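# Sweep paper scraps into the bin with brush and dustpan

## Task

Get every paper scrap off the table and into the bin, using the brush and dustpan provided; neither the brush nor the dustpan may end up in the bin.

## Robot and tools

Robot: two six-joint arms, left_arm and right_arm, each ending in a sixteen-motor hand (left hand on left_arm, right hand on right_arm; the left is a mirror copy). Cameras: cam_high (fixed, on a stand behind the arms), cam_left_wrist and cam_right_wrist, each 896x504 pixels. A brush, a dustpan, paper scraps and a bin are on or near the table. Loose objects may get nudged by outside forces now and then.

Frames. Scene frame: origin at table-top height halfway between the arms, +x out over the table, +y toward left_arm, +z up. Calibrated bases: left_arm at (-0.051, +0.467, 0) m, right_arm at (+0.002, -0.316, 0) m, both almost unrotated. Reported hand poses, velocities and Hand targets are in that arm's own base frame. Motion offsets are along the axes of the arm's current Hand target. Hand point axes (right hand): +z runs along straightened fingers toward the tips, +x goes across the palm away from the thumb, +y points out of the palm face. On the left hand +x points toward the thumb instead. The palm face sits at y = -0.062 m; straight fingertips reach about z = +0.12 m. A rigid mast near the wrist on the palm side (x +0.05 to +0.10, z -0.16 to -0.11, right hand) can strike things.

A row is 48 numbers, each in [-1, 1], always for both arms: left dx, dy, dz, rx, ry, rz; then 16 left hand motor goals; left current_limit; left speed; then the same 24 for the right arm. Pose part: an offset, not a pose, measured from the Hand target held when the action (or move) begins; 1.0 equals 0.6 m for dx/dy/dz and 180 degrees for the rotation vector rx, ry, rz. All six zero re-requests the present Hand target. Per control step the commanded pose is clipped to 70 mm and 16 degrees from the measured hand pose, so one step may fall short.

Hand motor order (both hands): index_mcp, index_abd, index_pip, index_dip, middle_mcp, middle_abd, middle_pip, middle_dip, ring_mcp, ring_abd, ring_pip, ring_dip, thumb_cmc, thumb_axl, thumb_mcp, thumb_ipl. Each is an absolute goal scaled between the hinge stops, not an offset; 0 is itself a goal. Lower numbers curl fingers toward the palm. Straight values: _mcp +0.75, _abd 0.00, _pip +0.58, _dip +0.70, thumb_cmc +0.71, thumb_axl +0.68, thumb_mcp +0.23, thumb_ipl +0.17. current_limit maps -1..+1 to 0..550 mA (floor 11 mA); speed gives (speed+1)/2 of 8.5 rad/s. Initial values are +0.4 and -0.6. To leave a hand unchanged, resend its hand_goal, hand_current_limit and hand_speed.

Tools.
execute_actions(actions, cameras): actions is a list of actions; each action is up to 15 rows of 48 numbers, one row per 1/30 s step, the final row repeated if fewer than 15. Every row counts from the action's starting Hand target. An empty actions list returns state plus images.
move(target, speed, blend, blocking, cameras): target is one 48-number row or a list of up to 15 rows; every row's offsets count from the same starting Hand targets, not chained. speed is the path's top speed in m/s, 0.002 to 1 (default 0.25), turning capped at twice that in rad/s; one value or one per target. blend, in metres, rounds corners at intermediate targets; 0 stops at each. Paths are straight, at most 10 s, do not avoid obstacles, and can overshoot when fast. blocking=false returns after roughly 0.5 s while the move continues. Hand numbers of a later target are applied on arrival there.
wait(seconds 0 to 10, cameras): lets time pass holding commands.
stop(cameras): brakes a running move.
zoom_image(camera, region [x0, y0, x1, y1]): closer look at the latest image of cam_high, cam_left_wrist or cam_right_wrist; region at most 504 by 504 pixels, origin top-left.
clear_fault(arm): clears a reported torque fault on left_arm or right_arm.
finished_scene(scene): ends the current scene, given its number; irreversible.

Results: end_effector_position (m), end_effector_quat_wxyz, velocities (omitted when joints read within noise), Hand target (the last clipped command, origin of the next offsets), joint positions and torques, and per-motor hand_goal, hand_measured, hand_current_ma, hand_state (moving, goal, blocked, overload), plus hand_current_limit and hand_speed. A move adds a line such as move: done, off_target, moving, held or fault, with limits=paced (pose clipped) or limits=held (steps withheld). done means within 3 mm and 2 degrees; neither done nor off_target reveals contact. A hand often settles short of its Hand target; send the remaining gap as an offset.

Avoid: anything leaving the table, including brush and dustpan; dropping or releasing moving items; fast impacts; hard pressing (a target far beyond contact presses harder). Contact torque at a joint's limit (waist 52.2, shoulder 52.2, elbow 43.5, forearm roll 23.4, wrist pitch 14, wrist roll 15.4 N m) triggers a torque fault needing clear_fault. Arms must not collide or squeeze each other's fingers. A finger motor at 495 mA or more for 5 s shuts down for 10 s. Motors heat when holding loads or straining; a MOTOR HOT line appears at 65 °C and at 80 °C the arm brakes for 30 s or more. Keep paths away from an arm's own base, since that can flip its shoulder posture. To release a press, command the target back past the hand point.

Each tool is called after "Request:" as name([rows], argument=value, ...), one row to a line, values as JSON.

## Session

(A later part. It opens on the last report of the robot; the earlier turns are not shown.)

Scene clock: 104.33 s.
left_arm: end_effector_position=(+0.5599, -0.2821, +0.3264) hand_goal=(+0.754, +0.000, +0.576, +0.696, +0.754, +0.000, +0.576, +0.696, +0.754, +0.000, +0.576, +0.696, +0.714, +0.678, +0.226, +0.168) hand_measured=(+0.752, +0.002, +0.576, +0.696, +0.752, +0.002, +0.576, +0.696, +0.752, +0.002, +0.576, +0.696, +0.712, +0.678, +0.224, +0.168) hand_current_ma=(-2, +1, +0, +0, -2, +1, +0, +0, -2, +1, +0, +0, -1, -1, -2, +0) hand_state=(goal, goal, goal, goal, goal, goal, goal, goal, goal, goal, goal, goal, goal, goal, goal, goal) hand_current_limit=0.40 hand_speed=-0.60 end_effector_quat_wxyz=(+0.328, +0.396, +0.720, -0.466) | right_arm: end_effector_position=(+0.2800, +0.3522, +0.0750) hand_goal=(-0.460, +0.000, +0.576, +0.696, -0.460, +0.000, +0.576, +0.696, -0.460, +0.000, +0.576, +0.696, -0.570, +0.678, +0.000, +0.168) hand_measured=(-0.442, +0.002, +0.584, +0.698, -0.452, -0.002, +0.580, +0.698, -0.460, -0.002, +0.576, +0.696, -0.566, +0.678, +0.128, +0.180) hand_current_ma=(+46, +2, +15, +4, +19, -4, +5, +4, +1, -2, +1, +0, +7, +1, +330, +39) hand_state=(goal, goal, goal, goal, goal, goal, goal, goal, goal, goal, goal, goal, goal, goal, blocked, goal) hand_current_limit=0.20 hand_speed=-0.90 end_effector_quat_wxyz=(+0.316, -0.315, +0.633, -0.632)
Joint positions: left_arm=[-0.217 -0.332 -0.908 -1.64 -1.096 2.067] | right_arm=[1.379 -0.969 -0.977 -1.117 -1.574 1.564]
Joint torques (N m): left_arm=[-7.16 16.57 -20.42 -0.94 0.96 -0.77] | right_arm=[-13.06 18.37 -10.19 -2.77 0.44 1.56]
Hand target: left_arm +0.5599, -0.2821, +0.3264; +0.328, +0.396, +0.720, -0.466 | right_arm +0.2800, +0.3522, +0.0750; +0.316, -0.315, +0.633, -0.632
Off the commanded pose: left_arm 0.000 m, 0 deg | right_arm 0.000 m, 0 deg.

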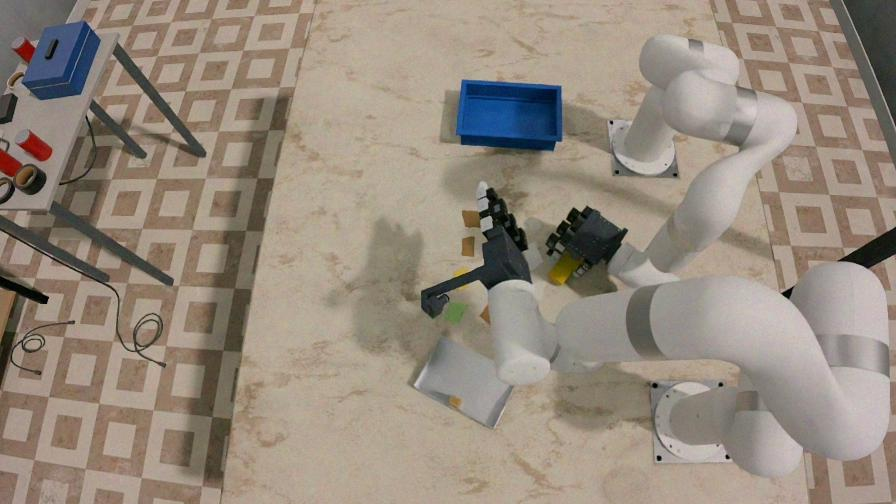

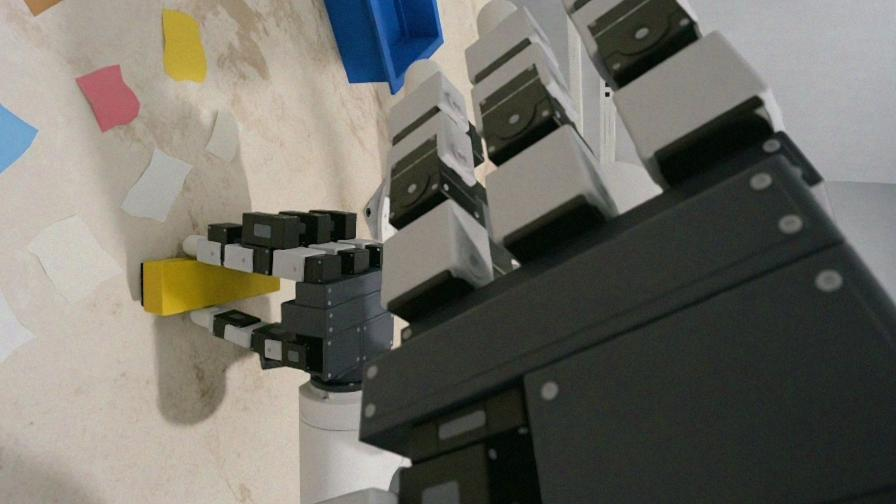

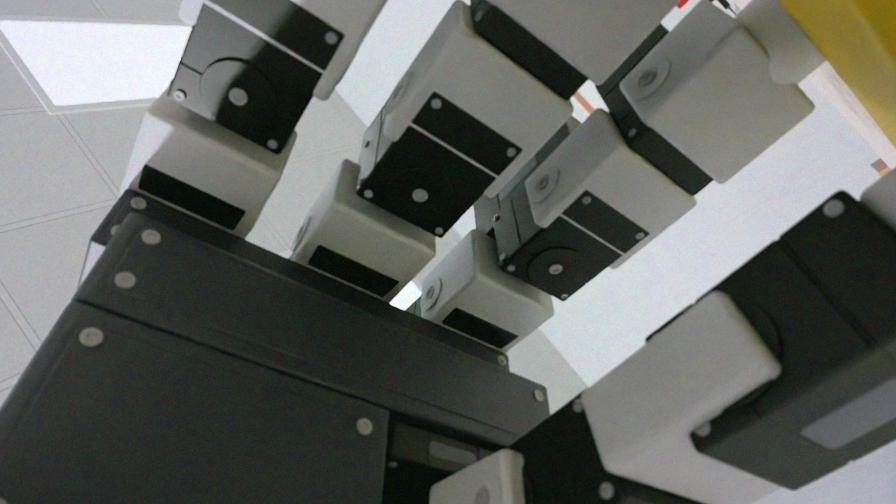

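Request:
execute_actions([
  [[0,0,0,0,0,0,0.754,0,0.576,0.696,0.754,0,0.576,0.696,0.754,0,0.576,0.696,0.714,0.678,0.226,0.168,0.4,-0.6,0,0,0,0,0,0,-0.55,0,0.576,0.696,-0.55,0,0.576,0.696,-0.55,0,0.576,0.696,-0.571,0.678,0.0,0.168,0.3,-0.9]],
  [[0,0,0,0,0,0,0.754,0,0.576,0.696,0.754,0,0.576,0.696,0.754,0,0.576,0.696,0.714,0.678,0.226,0.168,0.4,-0.6,0,0,0,0,0,0,-0.55,0,0.576,0.696,-0.55,0,0.576,0.696,-0.55,0,0.576,0.696,-0.571,0.678,0.0,0.168,0.3,-0.9]],
])

Request:
move(target=[0,0,0,0,0,0,0.754,0,0.576,0.696,0.754,0,0.576,0.696,0.754,0,0.576,0.696,0.714,0.678,0.226,0.168,0.4,-0.6,0,-0.08,0,0,0,0,-0.55,0,0.576,0.696,-0.55,0,0.576,0.696,-0.55,0,0.576,0.696,-0.571,0.678,0.0,0.168,0.3,-0.9], speed=0.06, cameras=["all"])

Request:
zoom_image(camera="cam_left_wrist", region=[80, 100, 430, 400])

Scene clock: 106.13 s.
left_arm: end_effector_position=(+0.5599, -0.2821, +0.3264) hand_goal=(+0.754, +0.000, +0.576, +0.696, +0.754, +0.000, +0.576, +0.696, +0.754, +0.000, +0.576, +0.696, +0.714, +0.678, +0.226, +0.168) hand_measured=(+0.752, +0.002, +0.576, +0.696, +0.752, +0.002, +0.576, +0.696, +0.752, +0.002, +0.576, +0.696, +0.712, +0.678, +0.224, +0.168) hand_current_ma=(-2, +1, +0, +0, -2, +1, +0, +0, -2, +1, +0, +0, -1, -1, -2, +0) hand_state=(goal, goal, goal, goal, goal, goal, goal, goal, goal, goal, goal, goal, goal, goal, goal, goal) hand_current_limit=0.40 hand_speed=-0.60 end_effector_quat_wxyz=(+0.328, +0.396, +0.720, -0.466) | right_arm: end_effector_position=(+0.2800, +0.3522, +0.0750) hand_goal=(-0.550, +0.000, +0.576, +0.696, -0.550, +0.000, +0.576, +0.696, -0.550, +0.000, +0.576, +0.696, -0.570, +0.678, +0.000, +0.168) hand_measured=(-0.458, -0.006, +0.594, +0.702, -0.494, -0.008, +0.586, +0.700, -0.528, -0.002, +0.580, +0.698, -0.546, +0.680, +0.126, +0.192) hand_current_ma=(+358, -11, +46, +10, +195, -13, +23, +8, +65, -2, +6, +2, +68, +3, +358, +93) hand_state=(blocked, goal, goal, goal, blocked, goal, goal, goal, blocked, goal, goal, goal, blocked, goal, blocked, blocked) hand_current_limit=0.30 hand_speed=-0.90 end_effector_quat_wxyz=(+0.316, -0.315, +0.633, -0.632)
Joint positions: left_arm=[-0.217 -0.332 -0.908 -1.64 -1.096 2.067] | right_arm=[1.379 -0.969 -0.977 -1.117 -1.574 1.564]
Joint torques (N m): left_arm=[-7.1 16.37 -20.19 -1.26 0.93 -0.83] | right_arm=[-14.17 18.01 -9.5 -3.05 0.13 1.3]
Hand target: left_arm +0.5599, -0.2821, +0.3264; +0.328, +0.396, +0.720, -0.466 | right_arm +0.2800, +0.3522, +0.0750; +0.316, -0.315, +0.633, -0.632
Off the commanded pose: left_arm 0.000 m, 0 deg | right_arm 0.000 m, 0 deg.

Scene clock: 107.33 s.
left_arm: end_effector_position=(+0.5599, -0.2821, +0.3264) hand_goal=(+0.754, +0.000, +0.576, +0.696, +0.754, +0.000, +0.576, +0.696, +0.754, +0.000, +0.576, +0.696, +0.714, +0.678, +0.226, +0.168) hand_measured=(+0.752, +0.002, +0.576, +0.696, +0.752, +0.002, +0.576, +0.696, +0.752, +0.002, +0.576, +0.696, +0.712, +0.678, +0.224, +0.168) hand_current_ma=(-2, +1, +0, +0, -2, +1, +0, +0, -2, +1, +0, +0, -1, -1, -2, +0) hand_state=(goal, goal, goal, goal, goal, goal, goal, goal, goal, goal, goal, goal, goal, goal, goal, goal) hand_current_limit=0.40 hand_speed=-0.60 end_effector_quat_wxyz=(+0.328, +0.396, +0.720, -0.466) | right_arm: end_effector_position=(+0.2800, +0.3521, +0.1230) hand_goal=(-0.550, +0.000, +0.576, +0.696, -0.550, +0.000, +0.576, +0.696, -0.550, +0.000, +0.576, +0.696, -0.570, +0.678, +0.000, +0.168) hand_measured=(-0.458, -0.008, +0.596, +0.704, -0.498, -0.008, +0.586, +0.700, -0.534, -0.002, +0.580, +0.698, -0.542, +0.680, +0.126, +0.192) hand_current_ma=(+357, -14, +49, +14, +182, -14, +23, +8, +42, -2, +6, +2, +77, +3, +357, +93) hand_state=(blocked, goal, goal, goal, blocked, goal, goal, goal, goal, goal, goal, goal, blocked, goal, blocked, blocked) hand_current_limit=0.30 hand_speed=-0.90 end_effector_quat_wxyz=(+0.316, -0.315, +0.633, -0.632)
Joint positions: left_arm=[-0.217 -0.332 -0.908 -1.64 -1.096 2.067] | right_arm=[1.379 -0.85 -0.926 -1.118 -1.604 1.503]
Joint torques (N m): left_arm=[-6.27 16.8 -20.09 -0.78 1.16 -0.75] | right_arm=[-11.95 42.95 -2.19 -3.43 -4.54 -1.92]
Hand target: left_arm +0.5599, -0.2821, +0.3264; +0.328, +0.396, +0.720, -0.466 | right_arm +0.2800, +0.3522, +0.1230; +0.316, -0.315, +0.633, -0.632
Off the commanded pose: left_arm 0.000 m, 0 deg | right_arm 0.000 m, 0 deg.
move: done

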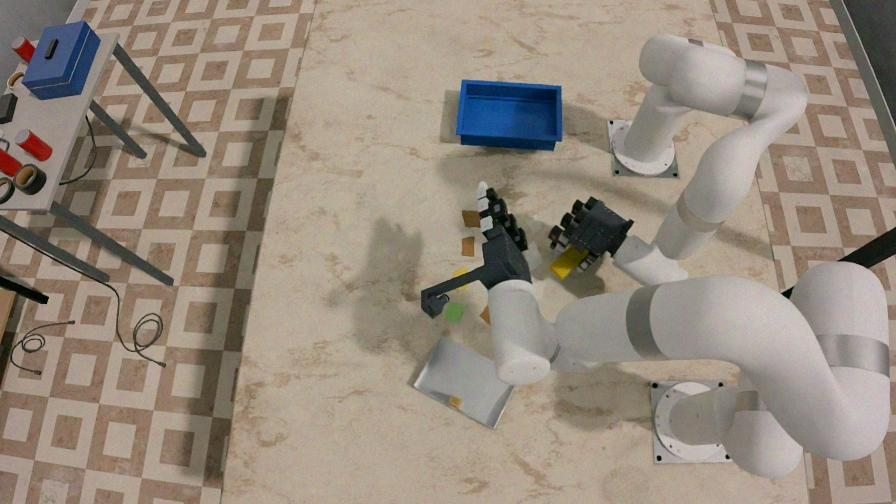

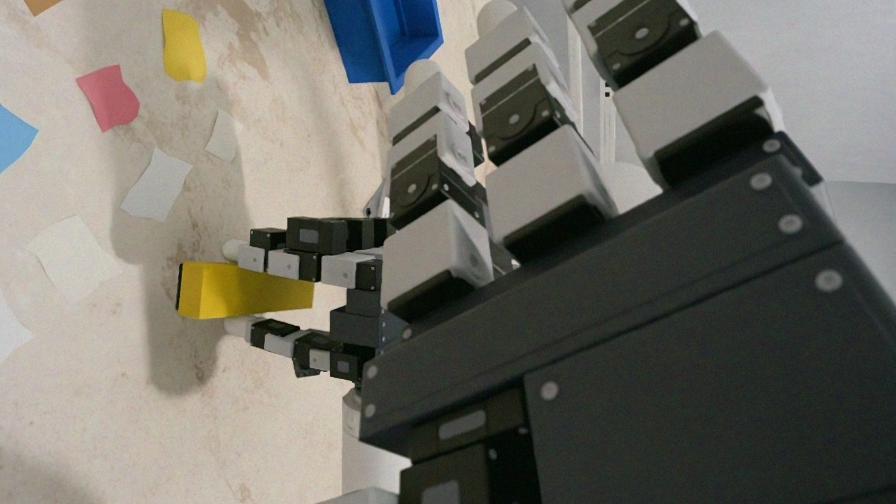

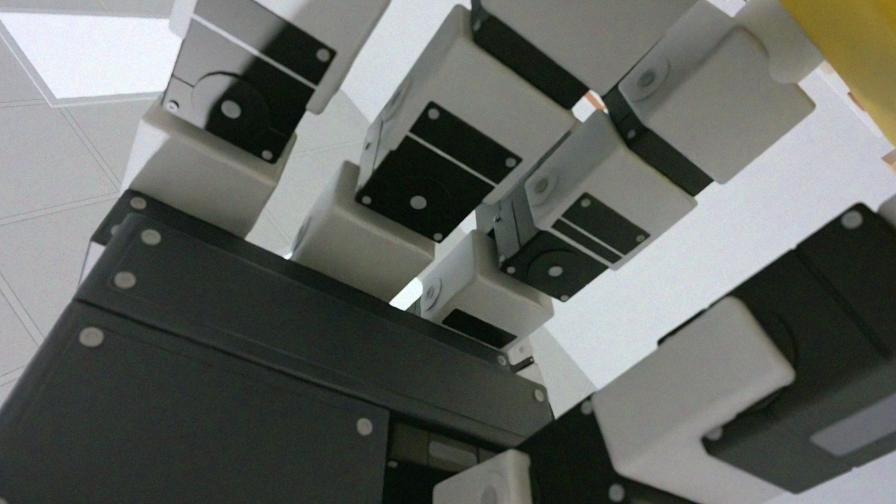

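Scaled by 1.440 from the camera's 896x504 image, which has a finer 1280x720 frame.

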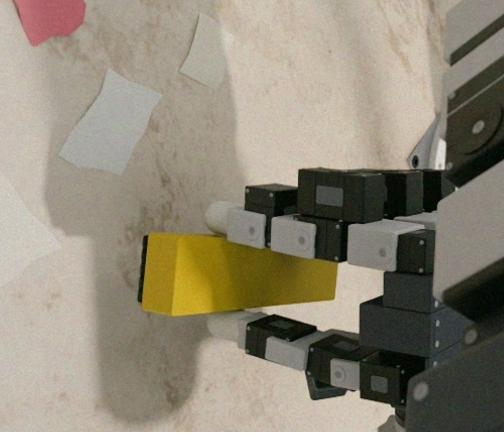

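Request:
move(target=[0.119,0.482,-0.429,0,0,0,0.754,0,0.576,0.696,0.754,0,0.576,0.696,0.754,0,0.576,0.696,0.714,0.678,0.226,0.168,0.4,-0.6,0,0,0,0,0,0,-0.55,0,0.576,0.696,-0.55,0,0.576,0.696,-0.55,0,0.576,0.696,-0.571,0.678,0.0,0.168,0.3,-0.9], cameras=["all"])

Request:
zoom_image(camera="cam_left_wrist", region=[0, 100, 430, 500])

Scene clock: 115.37 s.
left_arm: end_effector_position=(+0.7532, +0.0491, +0.2374) hand_goal=(+0.754, +0.000, +0.576, +0.696, +0.754, +0.000, +0.576, +0.696, +0.754, +0.000, +0.576, +0.696, +0.714, +0.678, +0.226, +0.168) hand_measured=(+0.750, +0.002, +0.576, +0.696, +0.752, +0.002, +0.576, +0.696, +0.752, +0.002, +0.576, +0.696, +0.712, +0.678, +0.224, +0.168) hand_current_ma=(-3, +1, +0, +0, -2, +1, +0, +0, -2, +1, +0, +0, -2, -1, -2, +0) hand_state=(goal, goal, goal, goal, goal, goal, goal, goal, goal, goal, goal, goal, goal, goal, goal, goal) hand_current_limit=0.40 hand_speed=-0.60 end_effector_quat_wxyz=(+0.328, +0.396, +0.720, -0.466) | right_arm: end_effector_position=(+0.2800, +0.3522, +0.1230) hand_goal=(-0.550, +0.000, +0.576, +0.696, -0.550, +0.000, +0.576, +0.696, -0.550, +0.000, +0.576, +0.696, -0.570, +0.678, +0.000, +0.168) hand_measured=(-0.458, -0.008, +0.596, +0.704, -0.498, -0.008, +0.586, +0.700, -0.534, -0.002, +0.580, +0.698, -0.542, +0.680, +0.126, +0.192) hand_current_ma=(+358, -14, +49, +14, +182, -14, +23, +8, +42, -2, +6, +2, +77, +3, +358, +93) hand_state=(blocked, goal, goal, goal, blocked, goal, goal, goal, goal, goal, goal, goal, blocked, goal, blocked, blocked) hand_current_limit=0.30 hand_speed=-0.90 end_effector_quat_wxyz=(+0.316, -0.315, +0.633, -0.632)
Joint positions: left_arm=[0.328 -0.935 -1.641 -1.176 -1.435 1.993] | right_arm=[1.379 -0.85 -0.926 -1.118 -1.604 1.503]
Joint torques (N m): left_arm=[6.93 35.83 -19.86 1.48 -3.28 -0.74] | right_arm=[11.92 43.03 -3.05 -3.43 -4.53 -1.56]
Hand target: left_arm +0.7532, +0.0491, +0.2374; +0.328, +0.396, +0.720, -0.466 | right_arm +0.2800, +0.3522, +0.1230; +0.316, -0.315, +0.633, -0.632
Off the commanded pose: left_arm 0.000 m, 0 deg | right_arm 0.000 m, 0 deg.
move: done

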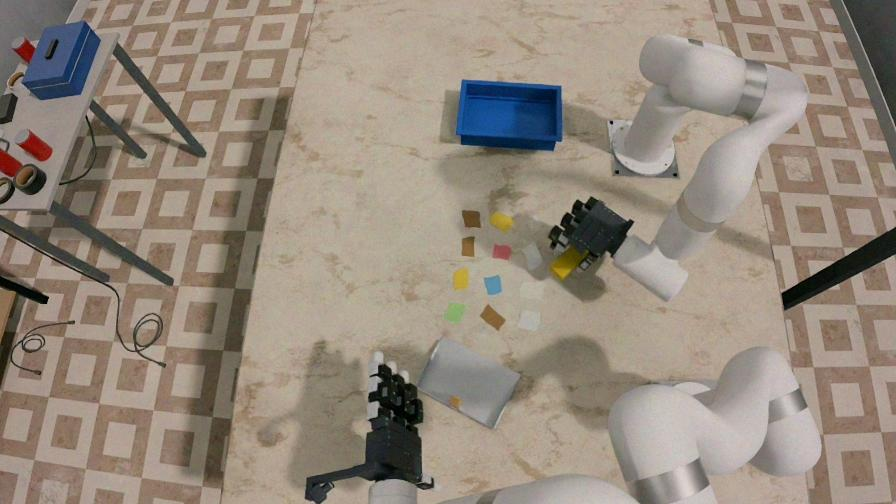

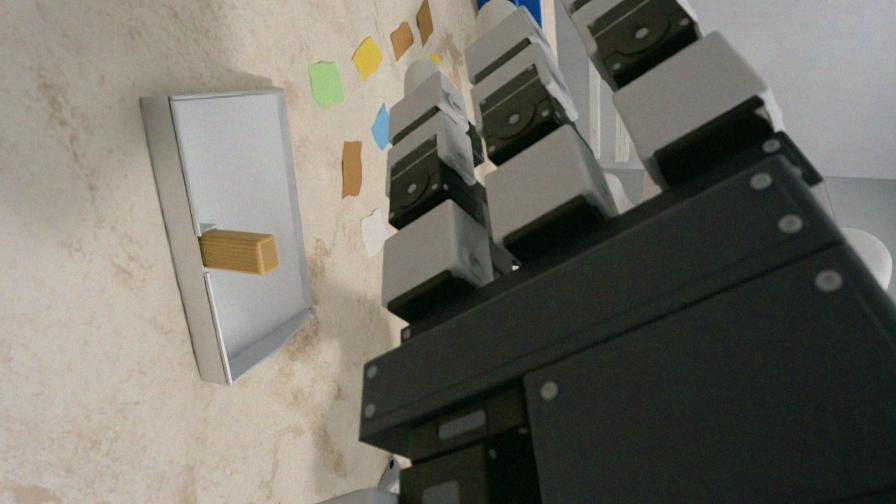

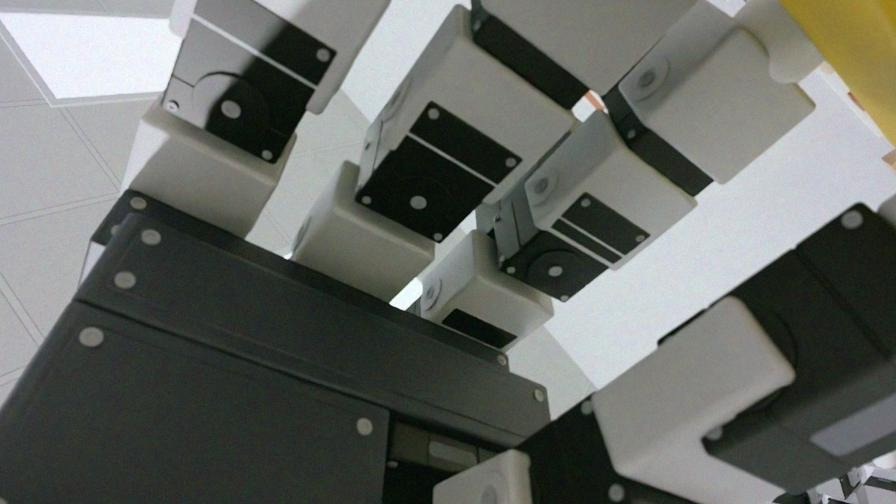

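Scaled by 1.172 from the camera's 896x504 image, which has a finer 1280x720 frame.

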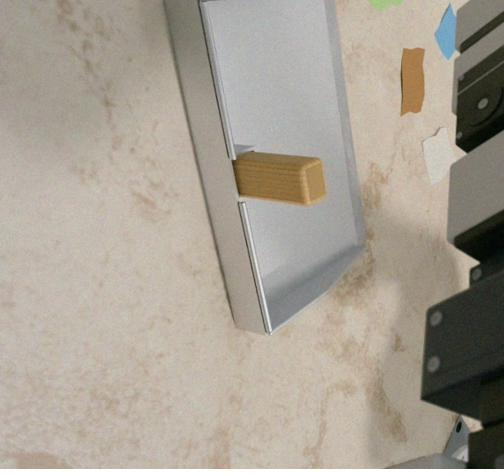

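Request:
zoom_image(camera="cam_high", region=[340, 330, 480, 430])

Scaled by 3.600 from the camera's 896x504 image, which has a finer 1280x720 frame.

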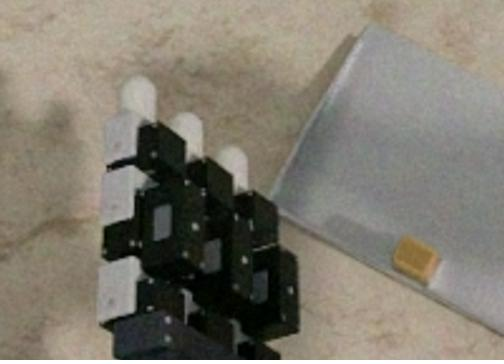

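Request:
move(target=[0.116,-0.322,0.1815,0.1878,0.0813,-0.3142,-0.274,-0.03,0.576,0.696,-0.274,0.18,0.576,0.696,-0.274,0,0.576,0.696,-0.571,0.678,0.226,0.168,0.2,-0.6,0,0,0,0,0,0,-0.55,0,0.576,0.696,-0.55,0,0.576,0.696,-0.55,0,0.576,0.696,-0.571,0.678,0.0,0.168,0.3,-0.9], cameras=["all"])

Request:
zoom_image(camera="cam_high", region=[380, 300, 620, 500])

Scene clock: 122.93 s.
left_arm: end_effector_position=(+0.5624, -0.0824, +0.2202) hand_goal=(-0.274, -0.030, +0.576, +0.696, -0.274, +0.180, +0.576, +0.696, -0.274, +0.000, +0.576, +0.696, -0.570, +0.678, +0.226, +0.168) hand_measured=(-0.274, -0.020, +0.576, +0.696, -0.276, +0.170, +0.576, +0.696, -0.276, +0.002, +0.576, +0.696, -0.568, +0.678, +0.224, +0.168) hand_current_ma=(+0, +13, +0, +0, -2, -10, +0, +0, -1, +1, +0, +0, +2, -1, -2, +0) hand_state=(goal, goal, goal, goal, goal, goal, goal, goal, goal, goal, goal, goal, goal, goal, goal, goal) hand_current_limit=0.20 hand_speed=-0.60 end_effector_quat_wxyz=(-0.141, +0.142, +0.693, -0.693) | right_arm: end_effector_position=(+0.2800, +0.3522, +0.1230) hand_goal=(-0.550, +0.000, +0.576, +0.696, -0.550, +0.000, +0.576, +0.696, -0.550, +0.000, +0.576, +0.696, -0.570, +0.678, +0.000, +0.168) hand_measured=(-0.458, -0.008, +0.596, +0.704, -0.498, -0.008, +0.586, +0.700, -0.534, -0.002, +0.580, +0.698, -0.542, +0.680, +0.126, +0.192) hand_current_ma=(+358, -14, +49, +14, +182, -14, +23, +8, +42, -2, +6, +2, +77, +3, +358, +93) hand_state=(blocked, goal, goal, goal, blocked, goal, goal, goal, goal, goal, goal, goal, blocked, goal, blocked, blocked) hand_current_limit=0.30 hand_speed=-0.90 end_effector_quat_wxyz=(+0.316, -0.315, +0.633, -0.632)
Joint positions: left_arm=[0.164 -0.974 -1.544 -1.078 -1.865 1.076] | right_arm=[1.379 -0.85 -0.926 -1.118 -1.604 1.503]
Joint torques (N m): left_arm=[-7.51 33.83 -5.2 -2.89 -3.18 -0.8] | right_arm=[11.44 44.36 -2.69 -3.52 -4.46 -1.6]
Hand target: left_arm +0.5623, -0.0824, +0.2202; -0.141, +0.142, +0.693, -0.693 | right_arm +0.2800, +0.3522, +0.1230; +0.316, -0.315, +0.633, -0.632
Off the commanded pose: left_arm 0.000 m, 0 deg | right_arm 0.000 m, 0 deg.
move: done

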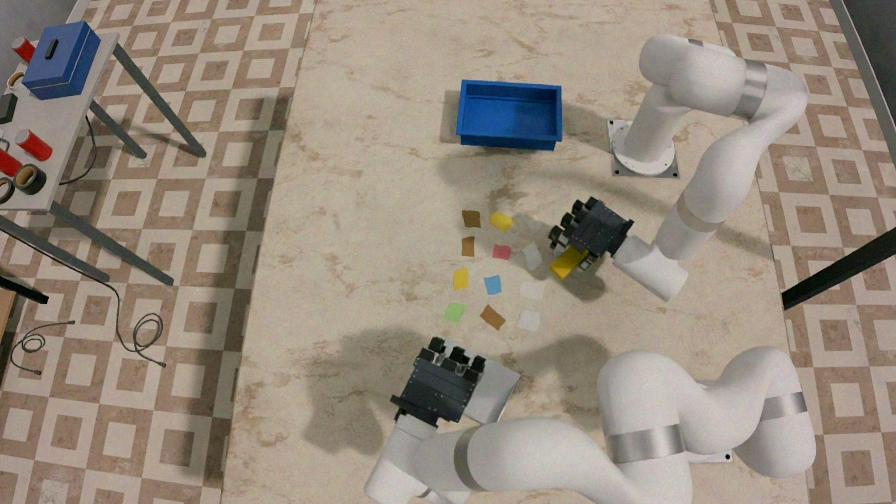

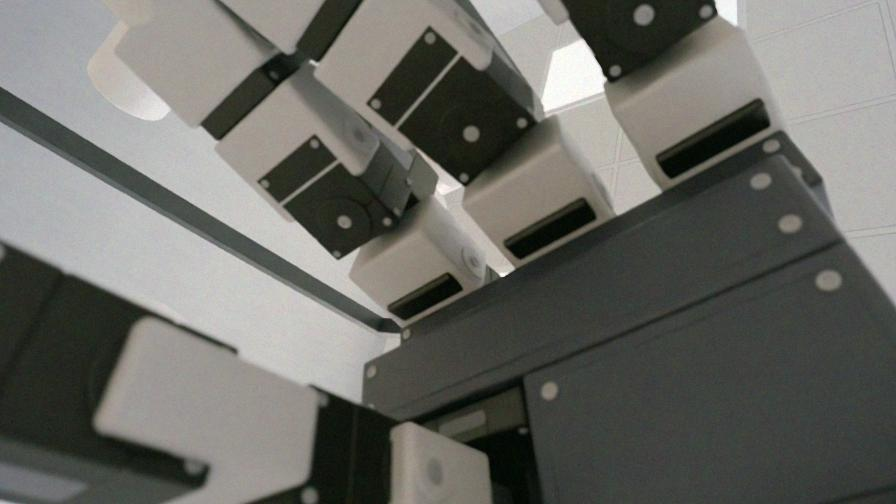

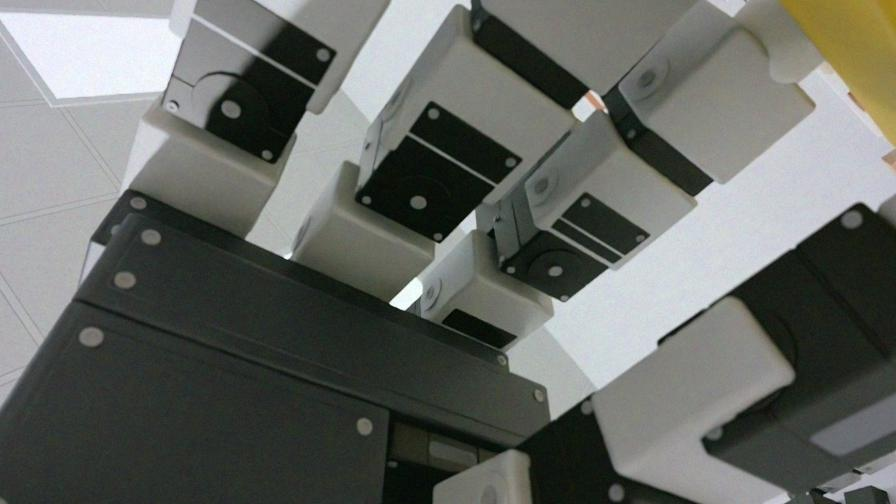

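Scaled by 2.100 from the camera's 896x504 image, which has a finer 1280x720 frame.

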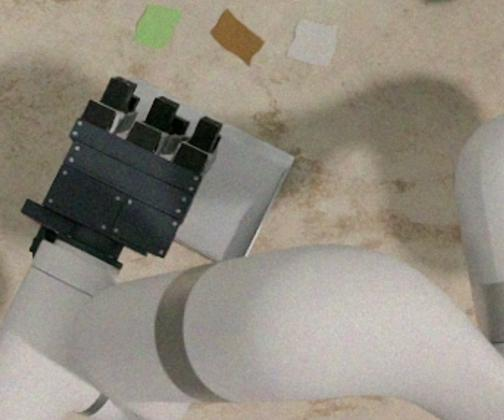

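Request:
move(target=[0,0.125,0,0,0,0,-0.274,-0.03,0.576,0.696,-0.274,0.18,0.576,0.696,-0.274,0,0.576,0.696,-0.571,0.678,0.226,0.168,0.2,-0.6,0,0,0,0,0,0,-0.55,0,0.576,0.696,-0.55,0,0.576,0.696,-0.55,0,0.576,0.696,-0.571,0.678,0.0,0.168,0.3,-0.9], cameras=["all"])

Request:
zoom_image(camera="cam_high", region=[400, 320, 540, 460])

Scene clock: 124.83 s.
left_arm: end_effector_position=(+0.5624, -0.0824, +0.1452) hand_goal=(-0.274, -0.030, +0.576, +0.696, -0.274, +0.180, +0.576, +0.696, -0.274, +0.000, +0.576, +0.696, -0.570, +0.678, +0.226, +0.168) hand_measured=(-0.274, -0.020, +0.576, +0.696, -0.276, +0.170, +0.576, +0.696, -0.276, +0.002, +0.576, +0.696, -0.568, +0.678, +0.224, +0.168) hand_current_ma=(+0, +13, +0, +0, -3, -10, +0, +0, -1, +1, +0, +0, +2, -1, -2, +0) hand_state=(goal, goal, goal, goal, goal, goal, goal, goal, goal, goal, goal, goal, goal, goal, goal, goal) hand_current_limit=0.20 hand_speed=-0.60 end_effector_quat_wxyz=(-0.141, +0.142, +0.693, -0.693) | right_arm: end_effector_position=(+0.2800, +0.3522, +0.1230) hand_goal=(-0.550, +0.000, +0.576, +0.696, -0.550, +0.000, +0.576, +0.696, -0.550, +0.000, +0.576, +0.696, -0.570, +0.678, +0.000, +0.168) hand_measured=(-0.458, -0.008, +0.596, +0.704, -0.498, -0.008, +0.586, +0.700, -0.534, -0.002, +0.580, +0.698, -0.542, +0.680, +0.126, +0.192) hand_current_ma=(+358, -14, +49, +14, +182, -14, +23, +8, +42, -2, +6, +2, +77, +3, +358, +93) hand_state=(blocked, goal, goal, goal, blocked, goal, goal, goal, goal, goal, goal, goal, blocked, goal, blocked, blocked) hand_current_limit=0.30 hand_speed=-0.90 end_effector_quat_wxyz=(+0.316, -0.315, +0.633, -0.632)
Joint positions: left_arm=[0.164 -1.107 -1.587 -1.057 -1.822 1.157] | right_arm=[1.379 -0.85 -0.926 -1.118 -1.604 1.503]
Joint torques (N m): left_arm=[-2.79 37.29 -19.02 2.12 1.17 0.89] | right_arm=[13.69 42.64 -2.39 -3.51 -4.57 -1.44]
Hand target: left_arm +0.5624, -0.0825, +0.1452; -0.141, +0.142, +0.693, -0.693 | right_arm +0.2800, +0.3522, +0.1230; +0.316, -0.315, +0.633, -0.632
Off the commanded pose: left_arm 0.000 m, 0 deg | right_arm 0.000 m, 0 deg.
move: done

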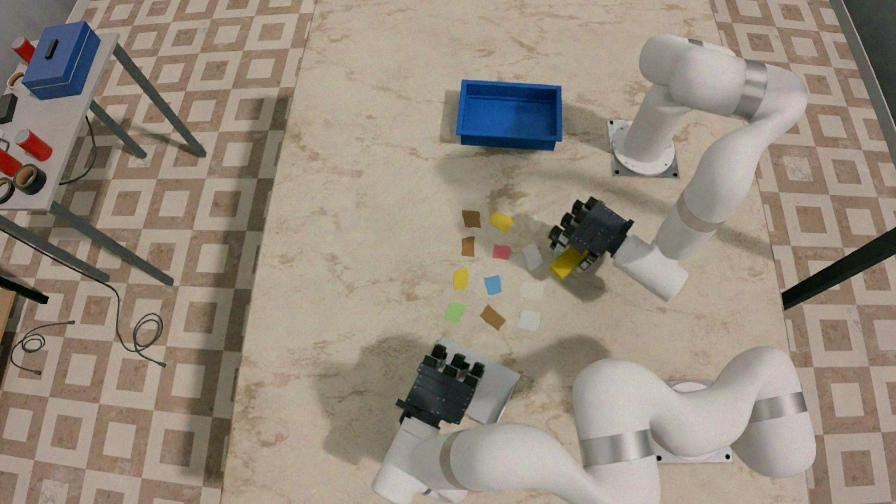

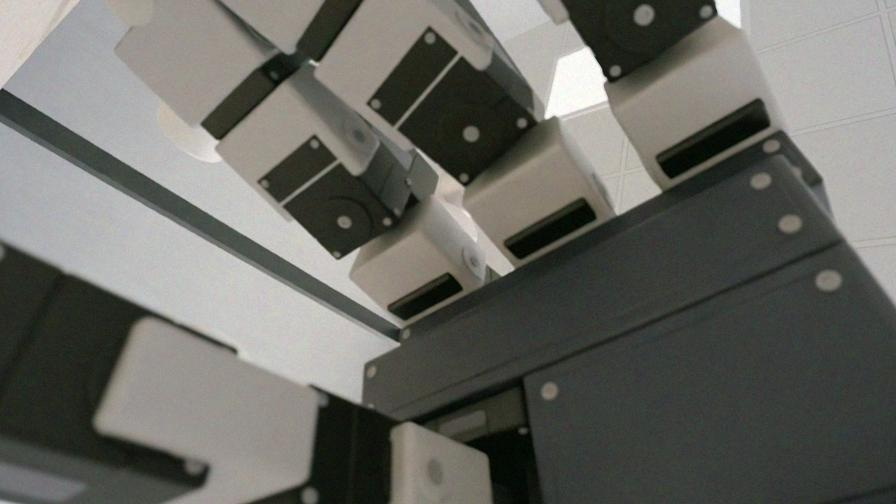

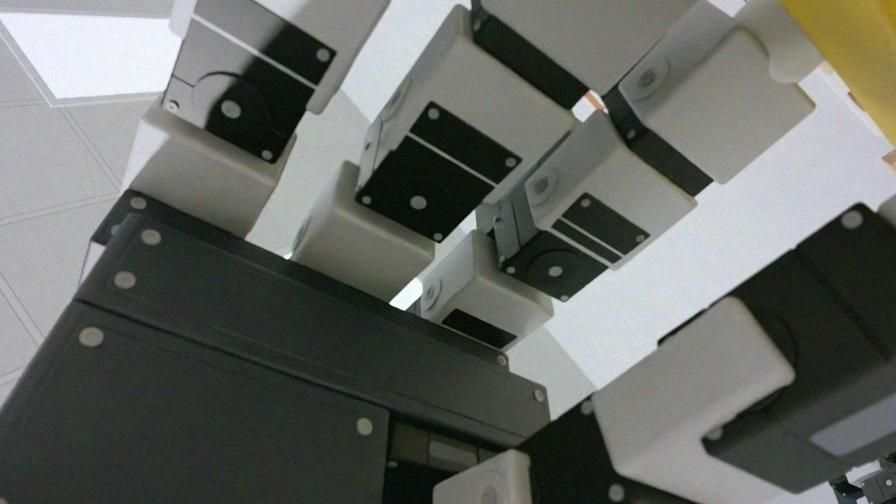

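Scaled by 3.600 from the camera's 896x504 image, which has a finer 1280x720 frame.

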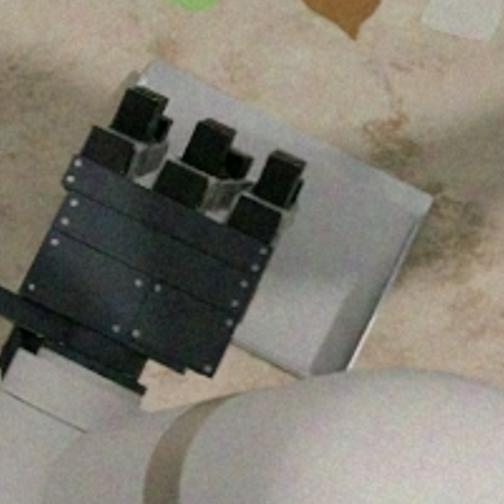

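Request:
move([
  [-0.008,0.0,-0.013,0,0,0,-0.274,-0.03,0.576,0.696,-0.274,0.18,0.576,0.696,-0.274,0,0.576,0.696,-0.571,0.678,0.226,0.168,0.2,-0.6,0,0,0,0,0,0,-0.55,0,0.576,0.696,-0.55,0,0.576,0.696,-0.55,0,0.576,0.696,-0.571,0.678,0.0,0.168,0.3,-0.9],
  [-0.008,0.108,-0.013,0,0,0,-0.274,-0.03,0.576,0.696,-0.274,0.18,0.576,0.696,-0.274,0,0.576,0.696,-0.571,0.678,0.226,0.168,0.2,-0.6,0,0,0,0,0,0,-0.55,0,0.576,0.696,-0.55,0,0.576,0.696,-0.55,0,0.576,0.696,-0.571,0.678,0.0,0.168,0.3,-0.9],
], speed=0.08, cameras=["all"])

Request:
zoom_image(camera="cam_high", region=[400, 320, 540, 460])

Scene clock: 127.70 s.
left_arm: end_effector_position=(+0.5699, -0.0772, +0.0804) hand_goal=(-0.274, -0.030, +0.576, +0.696, -0.274, +0.180, +0.576, +0.696, -0.274, +0.000, +0.576, +0.696, -0.570, +0.678, +0.226, +0.168) hand_measured=(-0.274, -0.020, +0.576, +0.696, -0.276, +0.170, +0.576, +0.696, -0.276, +0.002, +0.576, +0.696, -0.568, +0.678, +0.224, +0.168) hand_current_ma=(+0, +13, +0, +0, -3, -10, +0, +0, -1, +1, +0, +0, +2, -1, -2, +0) hand_state=(goal, goal, goal, goal, goal, goal, goal, goal, goal, goal, goal, goal, goal, goal, goal, goal) hand_current_limit=0.20 hand_speed=-0.60 end_effector_quat_wxyz=(-0.141, +0.142, +0.693, -0.693) | right_arm: end_effector_position=(+0.2800, +0.3522, +0.1230) hand_goal=(-0.550, +0.000, +0.576, +0.696, -0.550, +0.000, +0.576, +0.696, -0.550, +0.000, +0.576, +0.696, -0.570, +0.678, +0.000, +0.168) hand_measured=(-0.458, -0.008, +0.596, +0.704, -0.498, -0.008, +0.586, +0.700, -0.534, -0.002, +0.580, +0.698, -0.542, +0.680, +0.126, +0.192) hand_current_ma=(+358, -14, +49, +14, +182, -14, +23, +8, +42, -2, +6, +2, +77, +3, +358, +93) hand_state=(blocked, goal, goal, goal, blocked, goal, goal, goal, goal, goal, goal, goal, blocked, goal, blocked, blocked) hand_current_limit=0.30 hand_speed=-0.90 end_effector_quat_wxyz=(+0.316, -0.315, +0.633, -0.632)
Joint positions: left_arm=[0.17 -1.249 -1.689 -1.042 -1.804 1.195] | right_arm=[1.379 -0.85 -0.926 -1.118 -1.604 1.503]
Joint torques (N m): left_arm=[-0.32 36.82 -17.73 1.79 0.97 0.86] | right_arm=[14.02 42.49 -2.11 -3.49 -4.59 -1.59]
Hand target: left_arm +0.5699, -0.0772, +0.0804; -0.141, +0.142, +0.693, -0.693 | right_arm +0.2800, +0.3522, +0.1230; +0.316, -0.315, +0.633, -0.632
Off the commanded pose: left_arm 0.000 m, 0 deg | right_arm 0.000 m, 0 deg.
move: done

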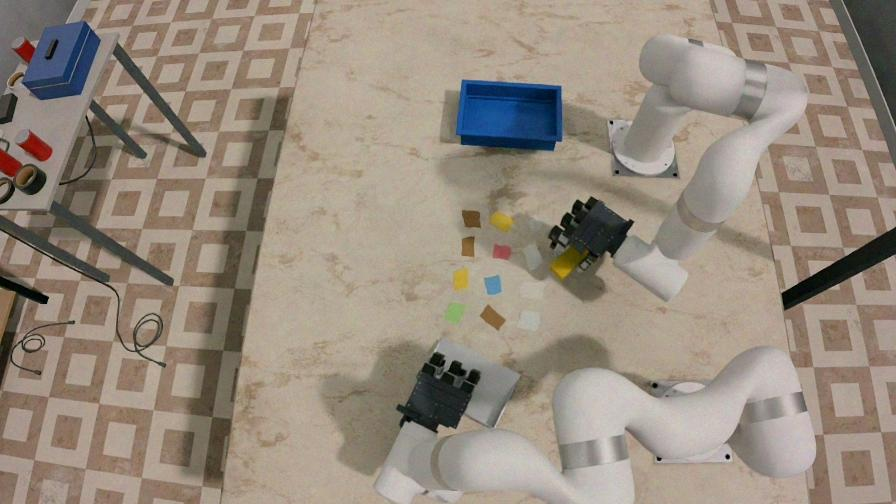

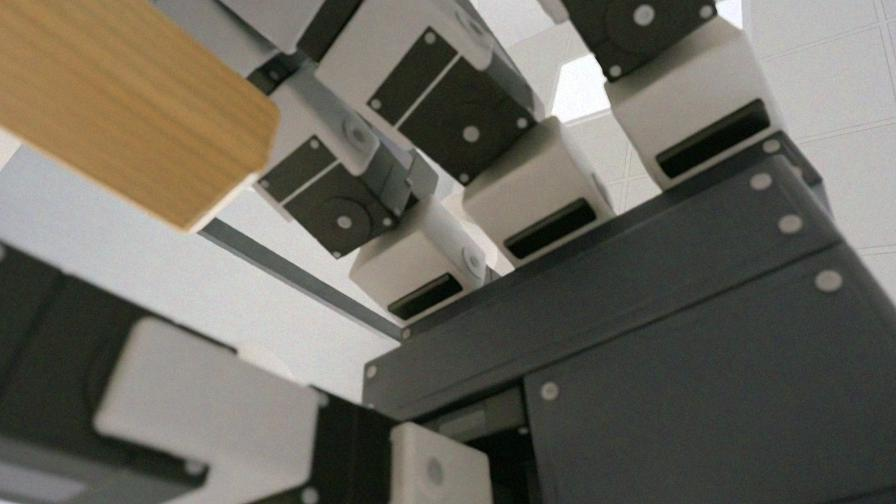

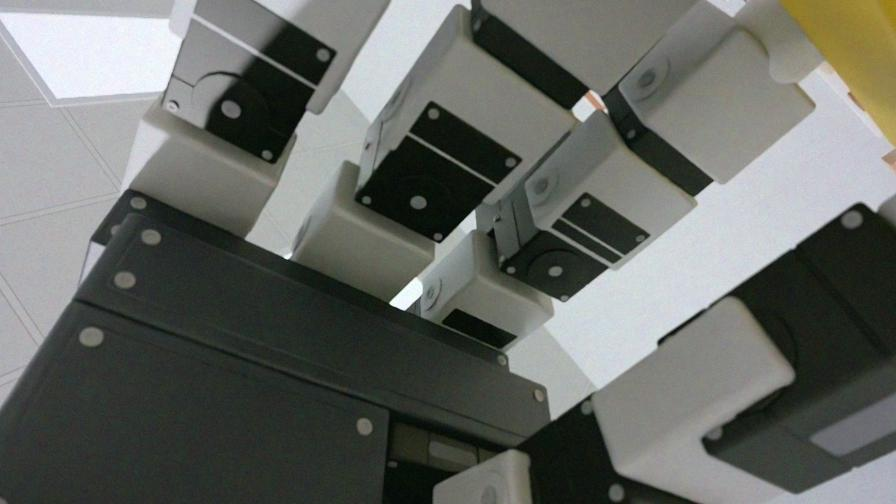

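Scaled by 3.600 from the camera's 896x504 image, which has a finer 1280x720 frame.

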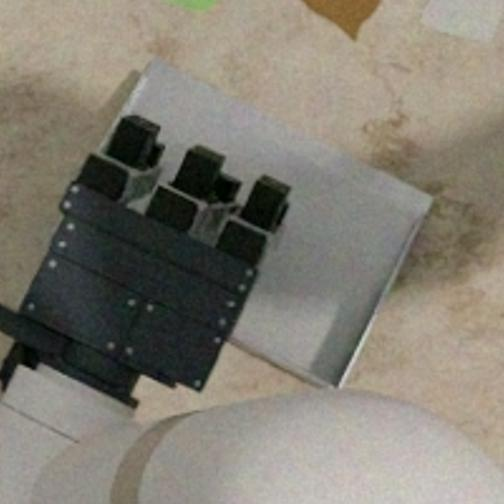

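Request:
execute_actions([
  [[0,0,0,0,0,0,-0.41,-0.03,0.576,0.696,-0.41,0.18,0.576,0.696,-0.274,0,0.576,0.696,-0.571,0.678,0.15,0.168,0,-0.8,0,0,0,0,0,0,-0.55,0,0.576,0.696,-0.55,0,0.576,0.696,-0.55,0,0.576,0.696,-0.571,0.678,0.0,0.168,0.2,-0.9]],
  [[0,0,0,0,0,0,-0.41,-0.03,0.576,0.696,-0.41,0.18,0.576,0.696,-0.274,0,0.576,0.696,-0.571,0.678,0.15,0.168,0,-0.8,0,0,0,0,0,0,-0.55,0,0.576,0.696,-0.55,0,0.576,0.696,-0.55,0,0.576,0.696,-0.571,0.678,0.0,0.168,0.2,-0.9]],
], cameras=["cam_left_wrist","cam_high"])

Scene clock: 132.67 s.
left_arm: end_effector_position=(+0.5699, -0.0772, +0.0804) hand_goal=(-0.410, -0.030, +0.576, +0.696, -0.410, +0.180, +0.576, +0.696, -0.274, +0.000, +0.576, +0.696, -0.570, +0.678, +0.150, +0.168) hand_measured=(-0.408, -0.020, +0.576, +0.696, -0.410, +0.170, +0.576, +0.696, -0.276, +0.002, +0.576, +0.696, -0.568, +0.678, +0.154, +0.168) hand_current_ma=(+1, +13, +0, +0, -1, -10, +0, +0, -1, +1, +0, +0, +2, -1, +5, +0) hand_state=(goal, goal, goal, goal, goal, goal, goal, goal, goal, goal, goal, goal, goal, goal, goal, goal) hand_current_limit=0.00 hand_speed=-0.80 end_effector_quat_wxyz=(-0.141, +0.142, +0.693, -0.693) | right_arm: end_effector_position=(+0.2800, +0.3522, +0.1230) hand_goal=(-0.550, +0.000, +0.576, +0.696, -0.550, +0.000, +0.576, +0.696, -0.550, +0.000, +0.576, +0.696, -0.570, +0.678, +0.000, +0.168) hand_measured=(-0.458, -0.008, +0.596, +0.704, -0.498, -0.008, +0.586, +0.700, -0.534, -0.002, +0.580, +0.698, -0.542, +0.680, +0.126, +0.192) hand_current_ma=(+330, -14, +49, +14, +182, -14, +23, +8, +42, -2, +6, +2, +77, +3, +330, +93) hand_state=(blocked, goal, goal, goal, blocked, goal, goal, goal, goal, goal, goal, goal, blocked, goal, blocked, blocked) hand_current_limit=0.20 hand_speed=-0.90 end_effector_quat_wxyz=(+0.316, -0.315, +0.633, -0.632)
Joint positions: left_arm=[0.17 -1.25 -1.689 -1.042 -1.804 1.195] | right_arm=[1.379 -0.85 -0.926 -1.118 -1.604 1.503]
Joint torques (N m): left_arm=[-5.03 35.63 -17.93 1.71 0.93 0.72] | right_arm=[12.41 44.27 -2.67 -3.18 -4.58 -1.49]
Hand target: left_arm +0.5699, -0.0772, +0.0804; -0.141, +0.142, +0.693, -0.693 | right_arm +0.2800, +0.3522, +0.1230; +0.316, -0.315, +0.633, -0.632
Off the commanded pose: left_arm 0.000 m, 0 deg | right_arm 0.000 m, 0 deg.
Images, in order (width x height): cam_high 896x504, cam_left_wrist 896x504.

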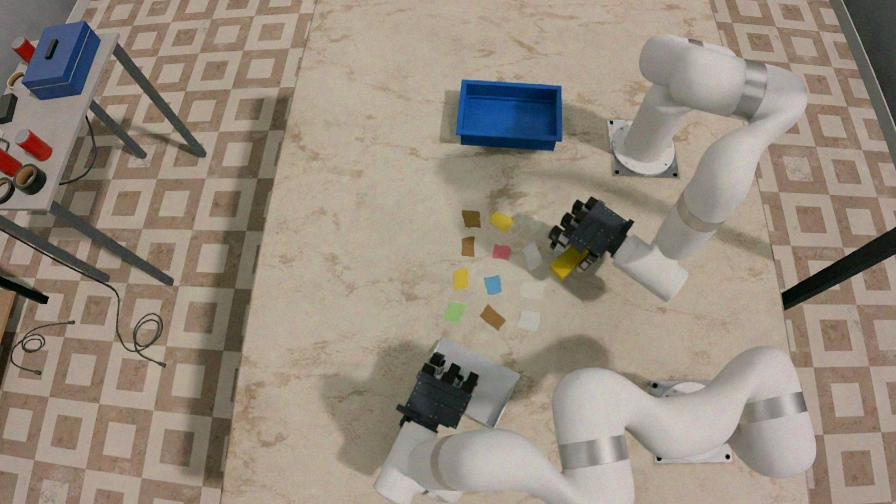

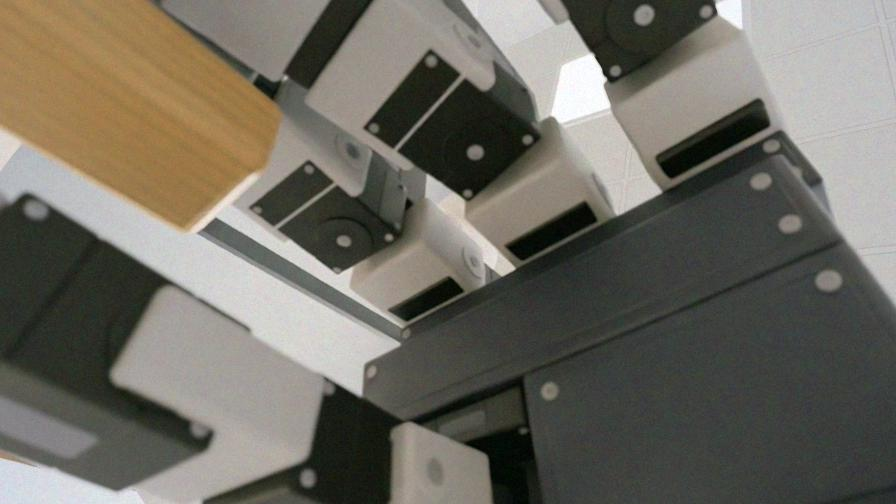

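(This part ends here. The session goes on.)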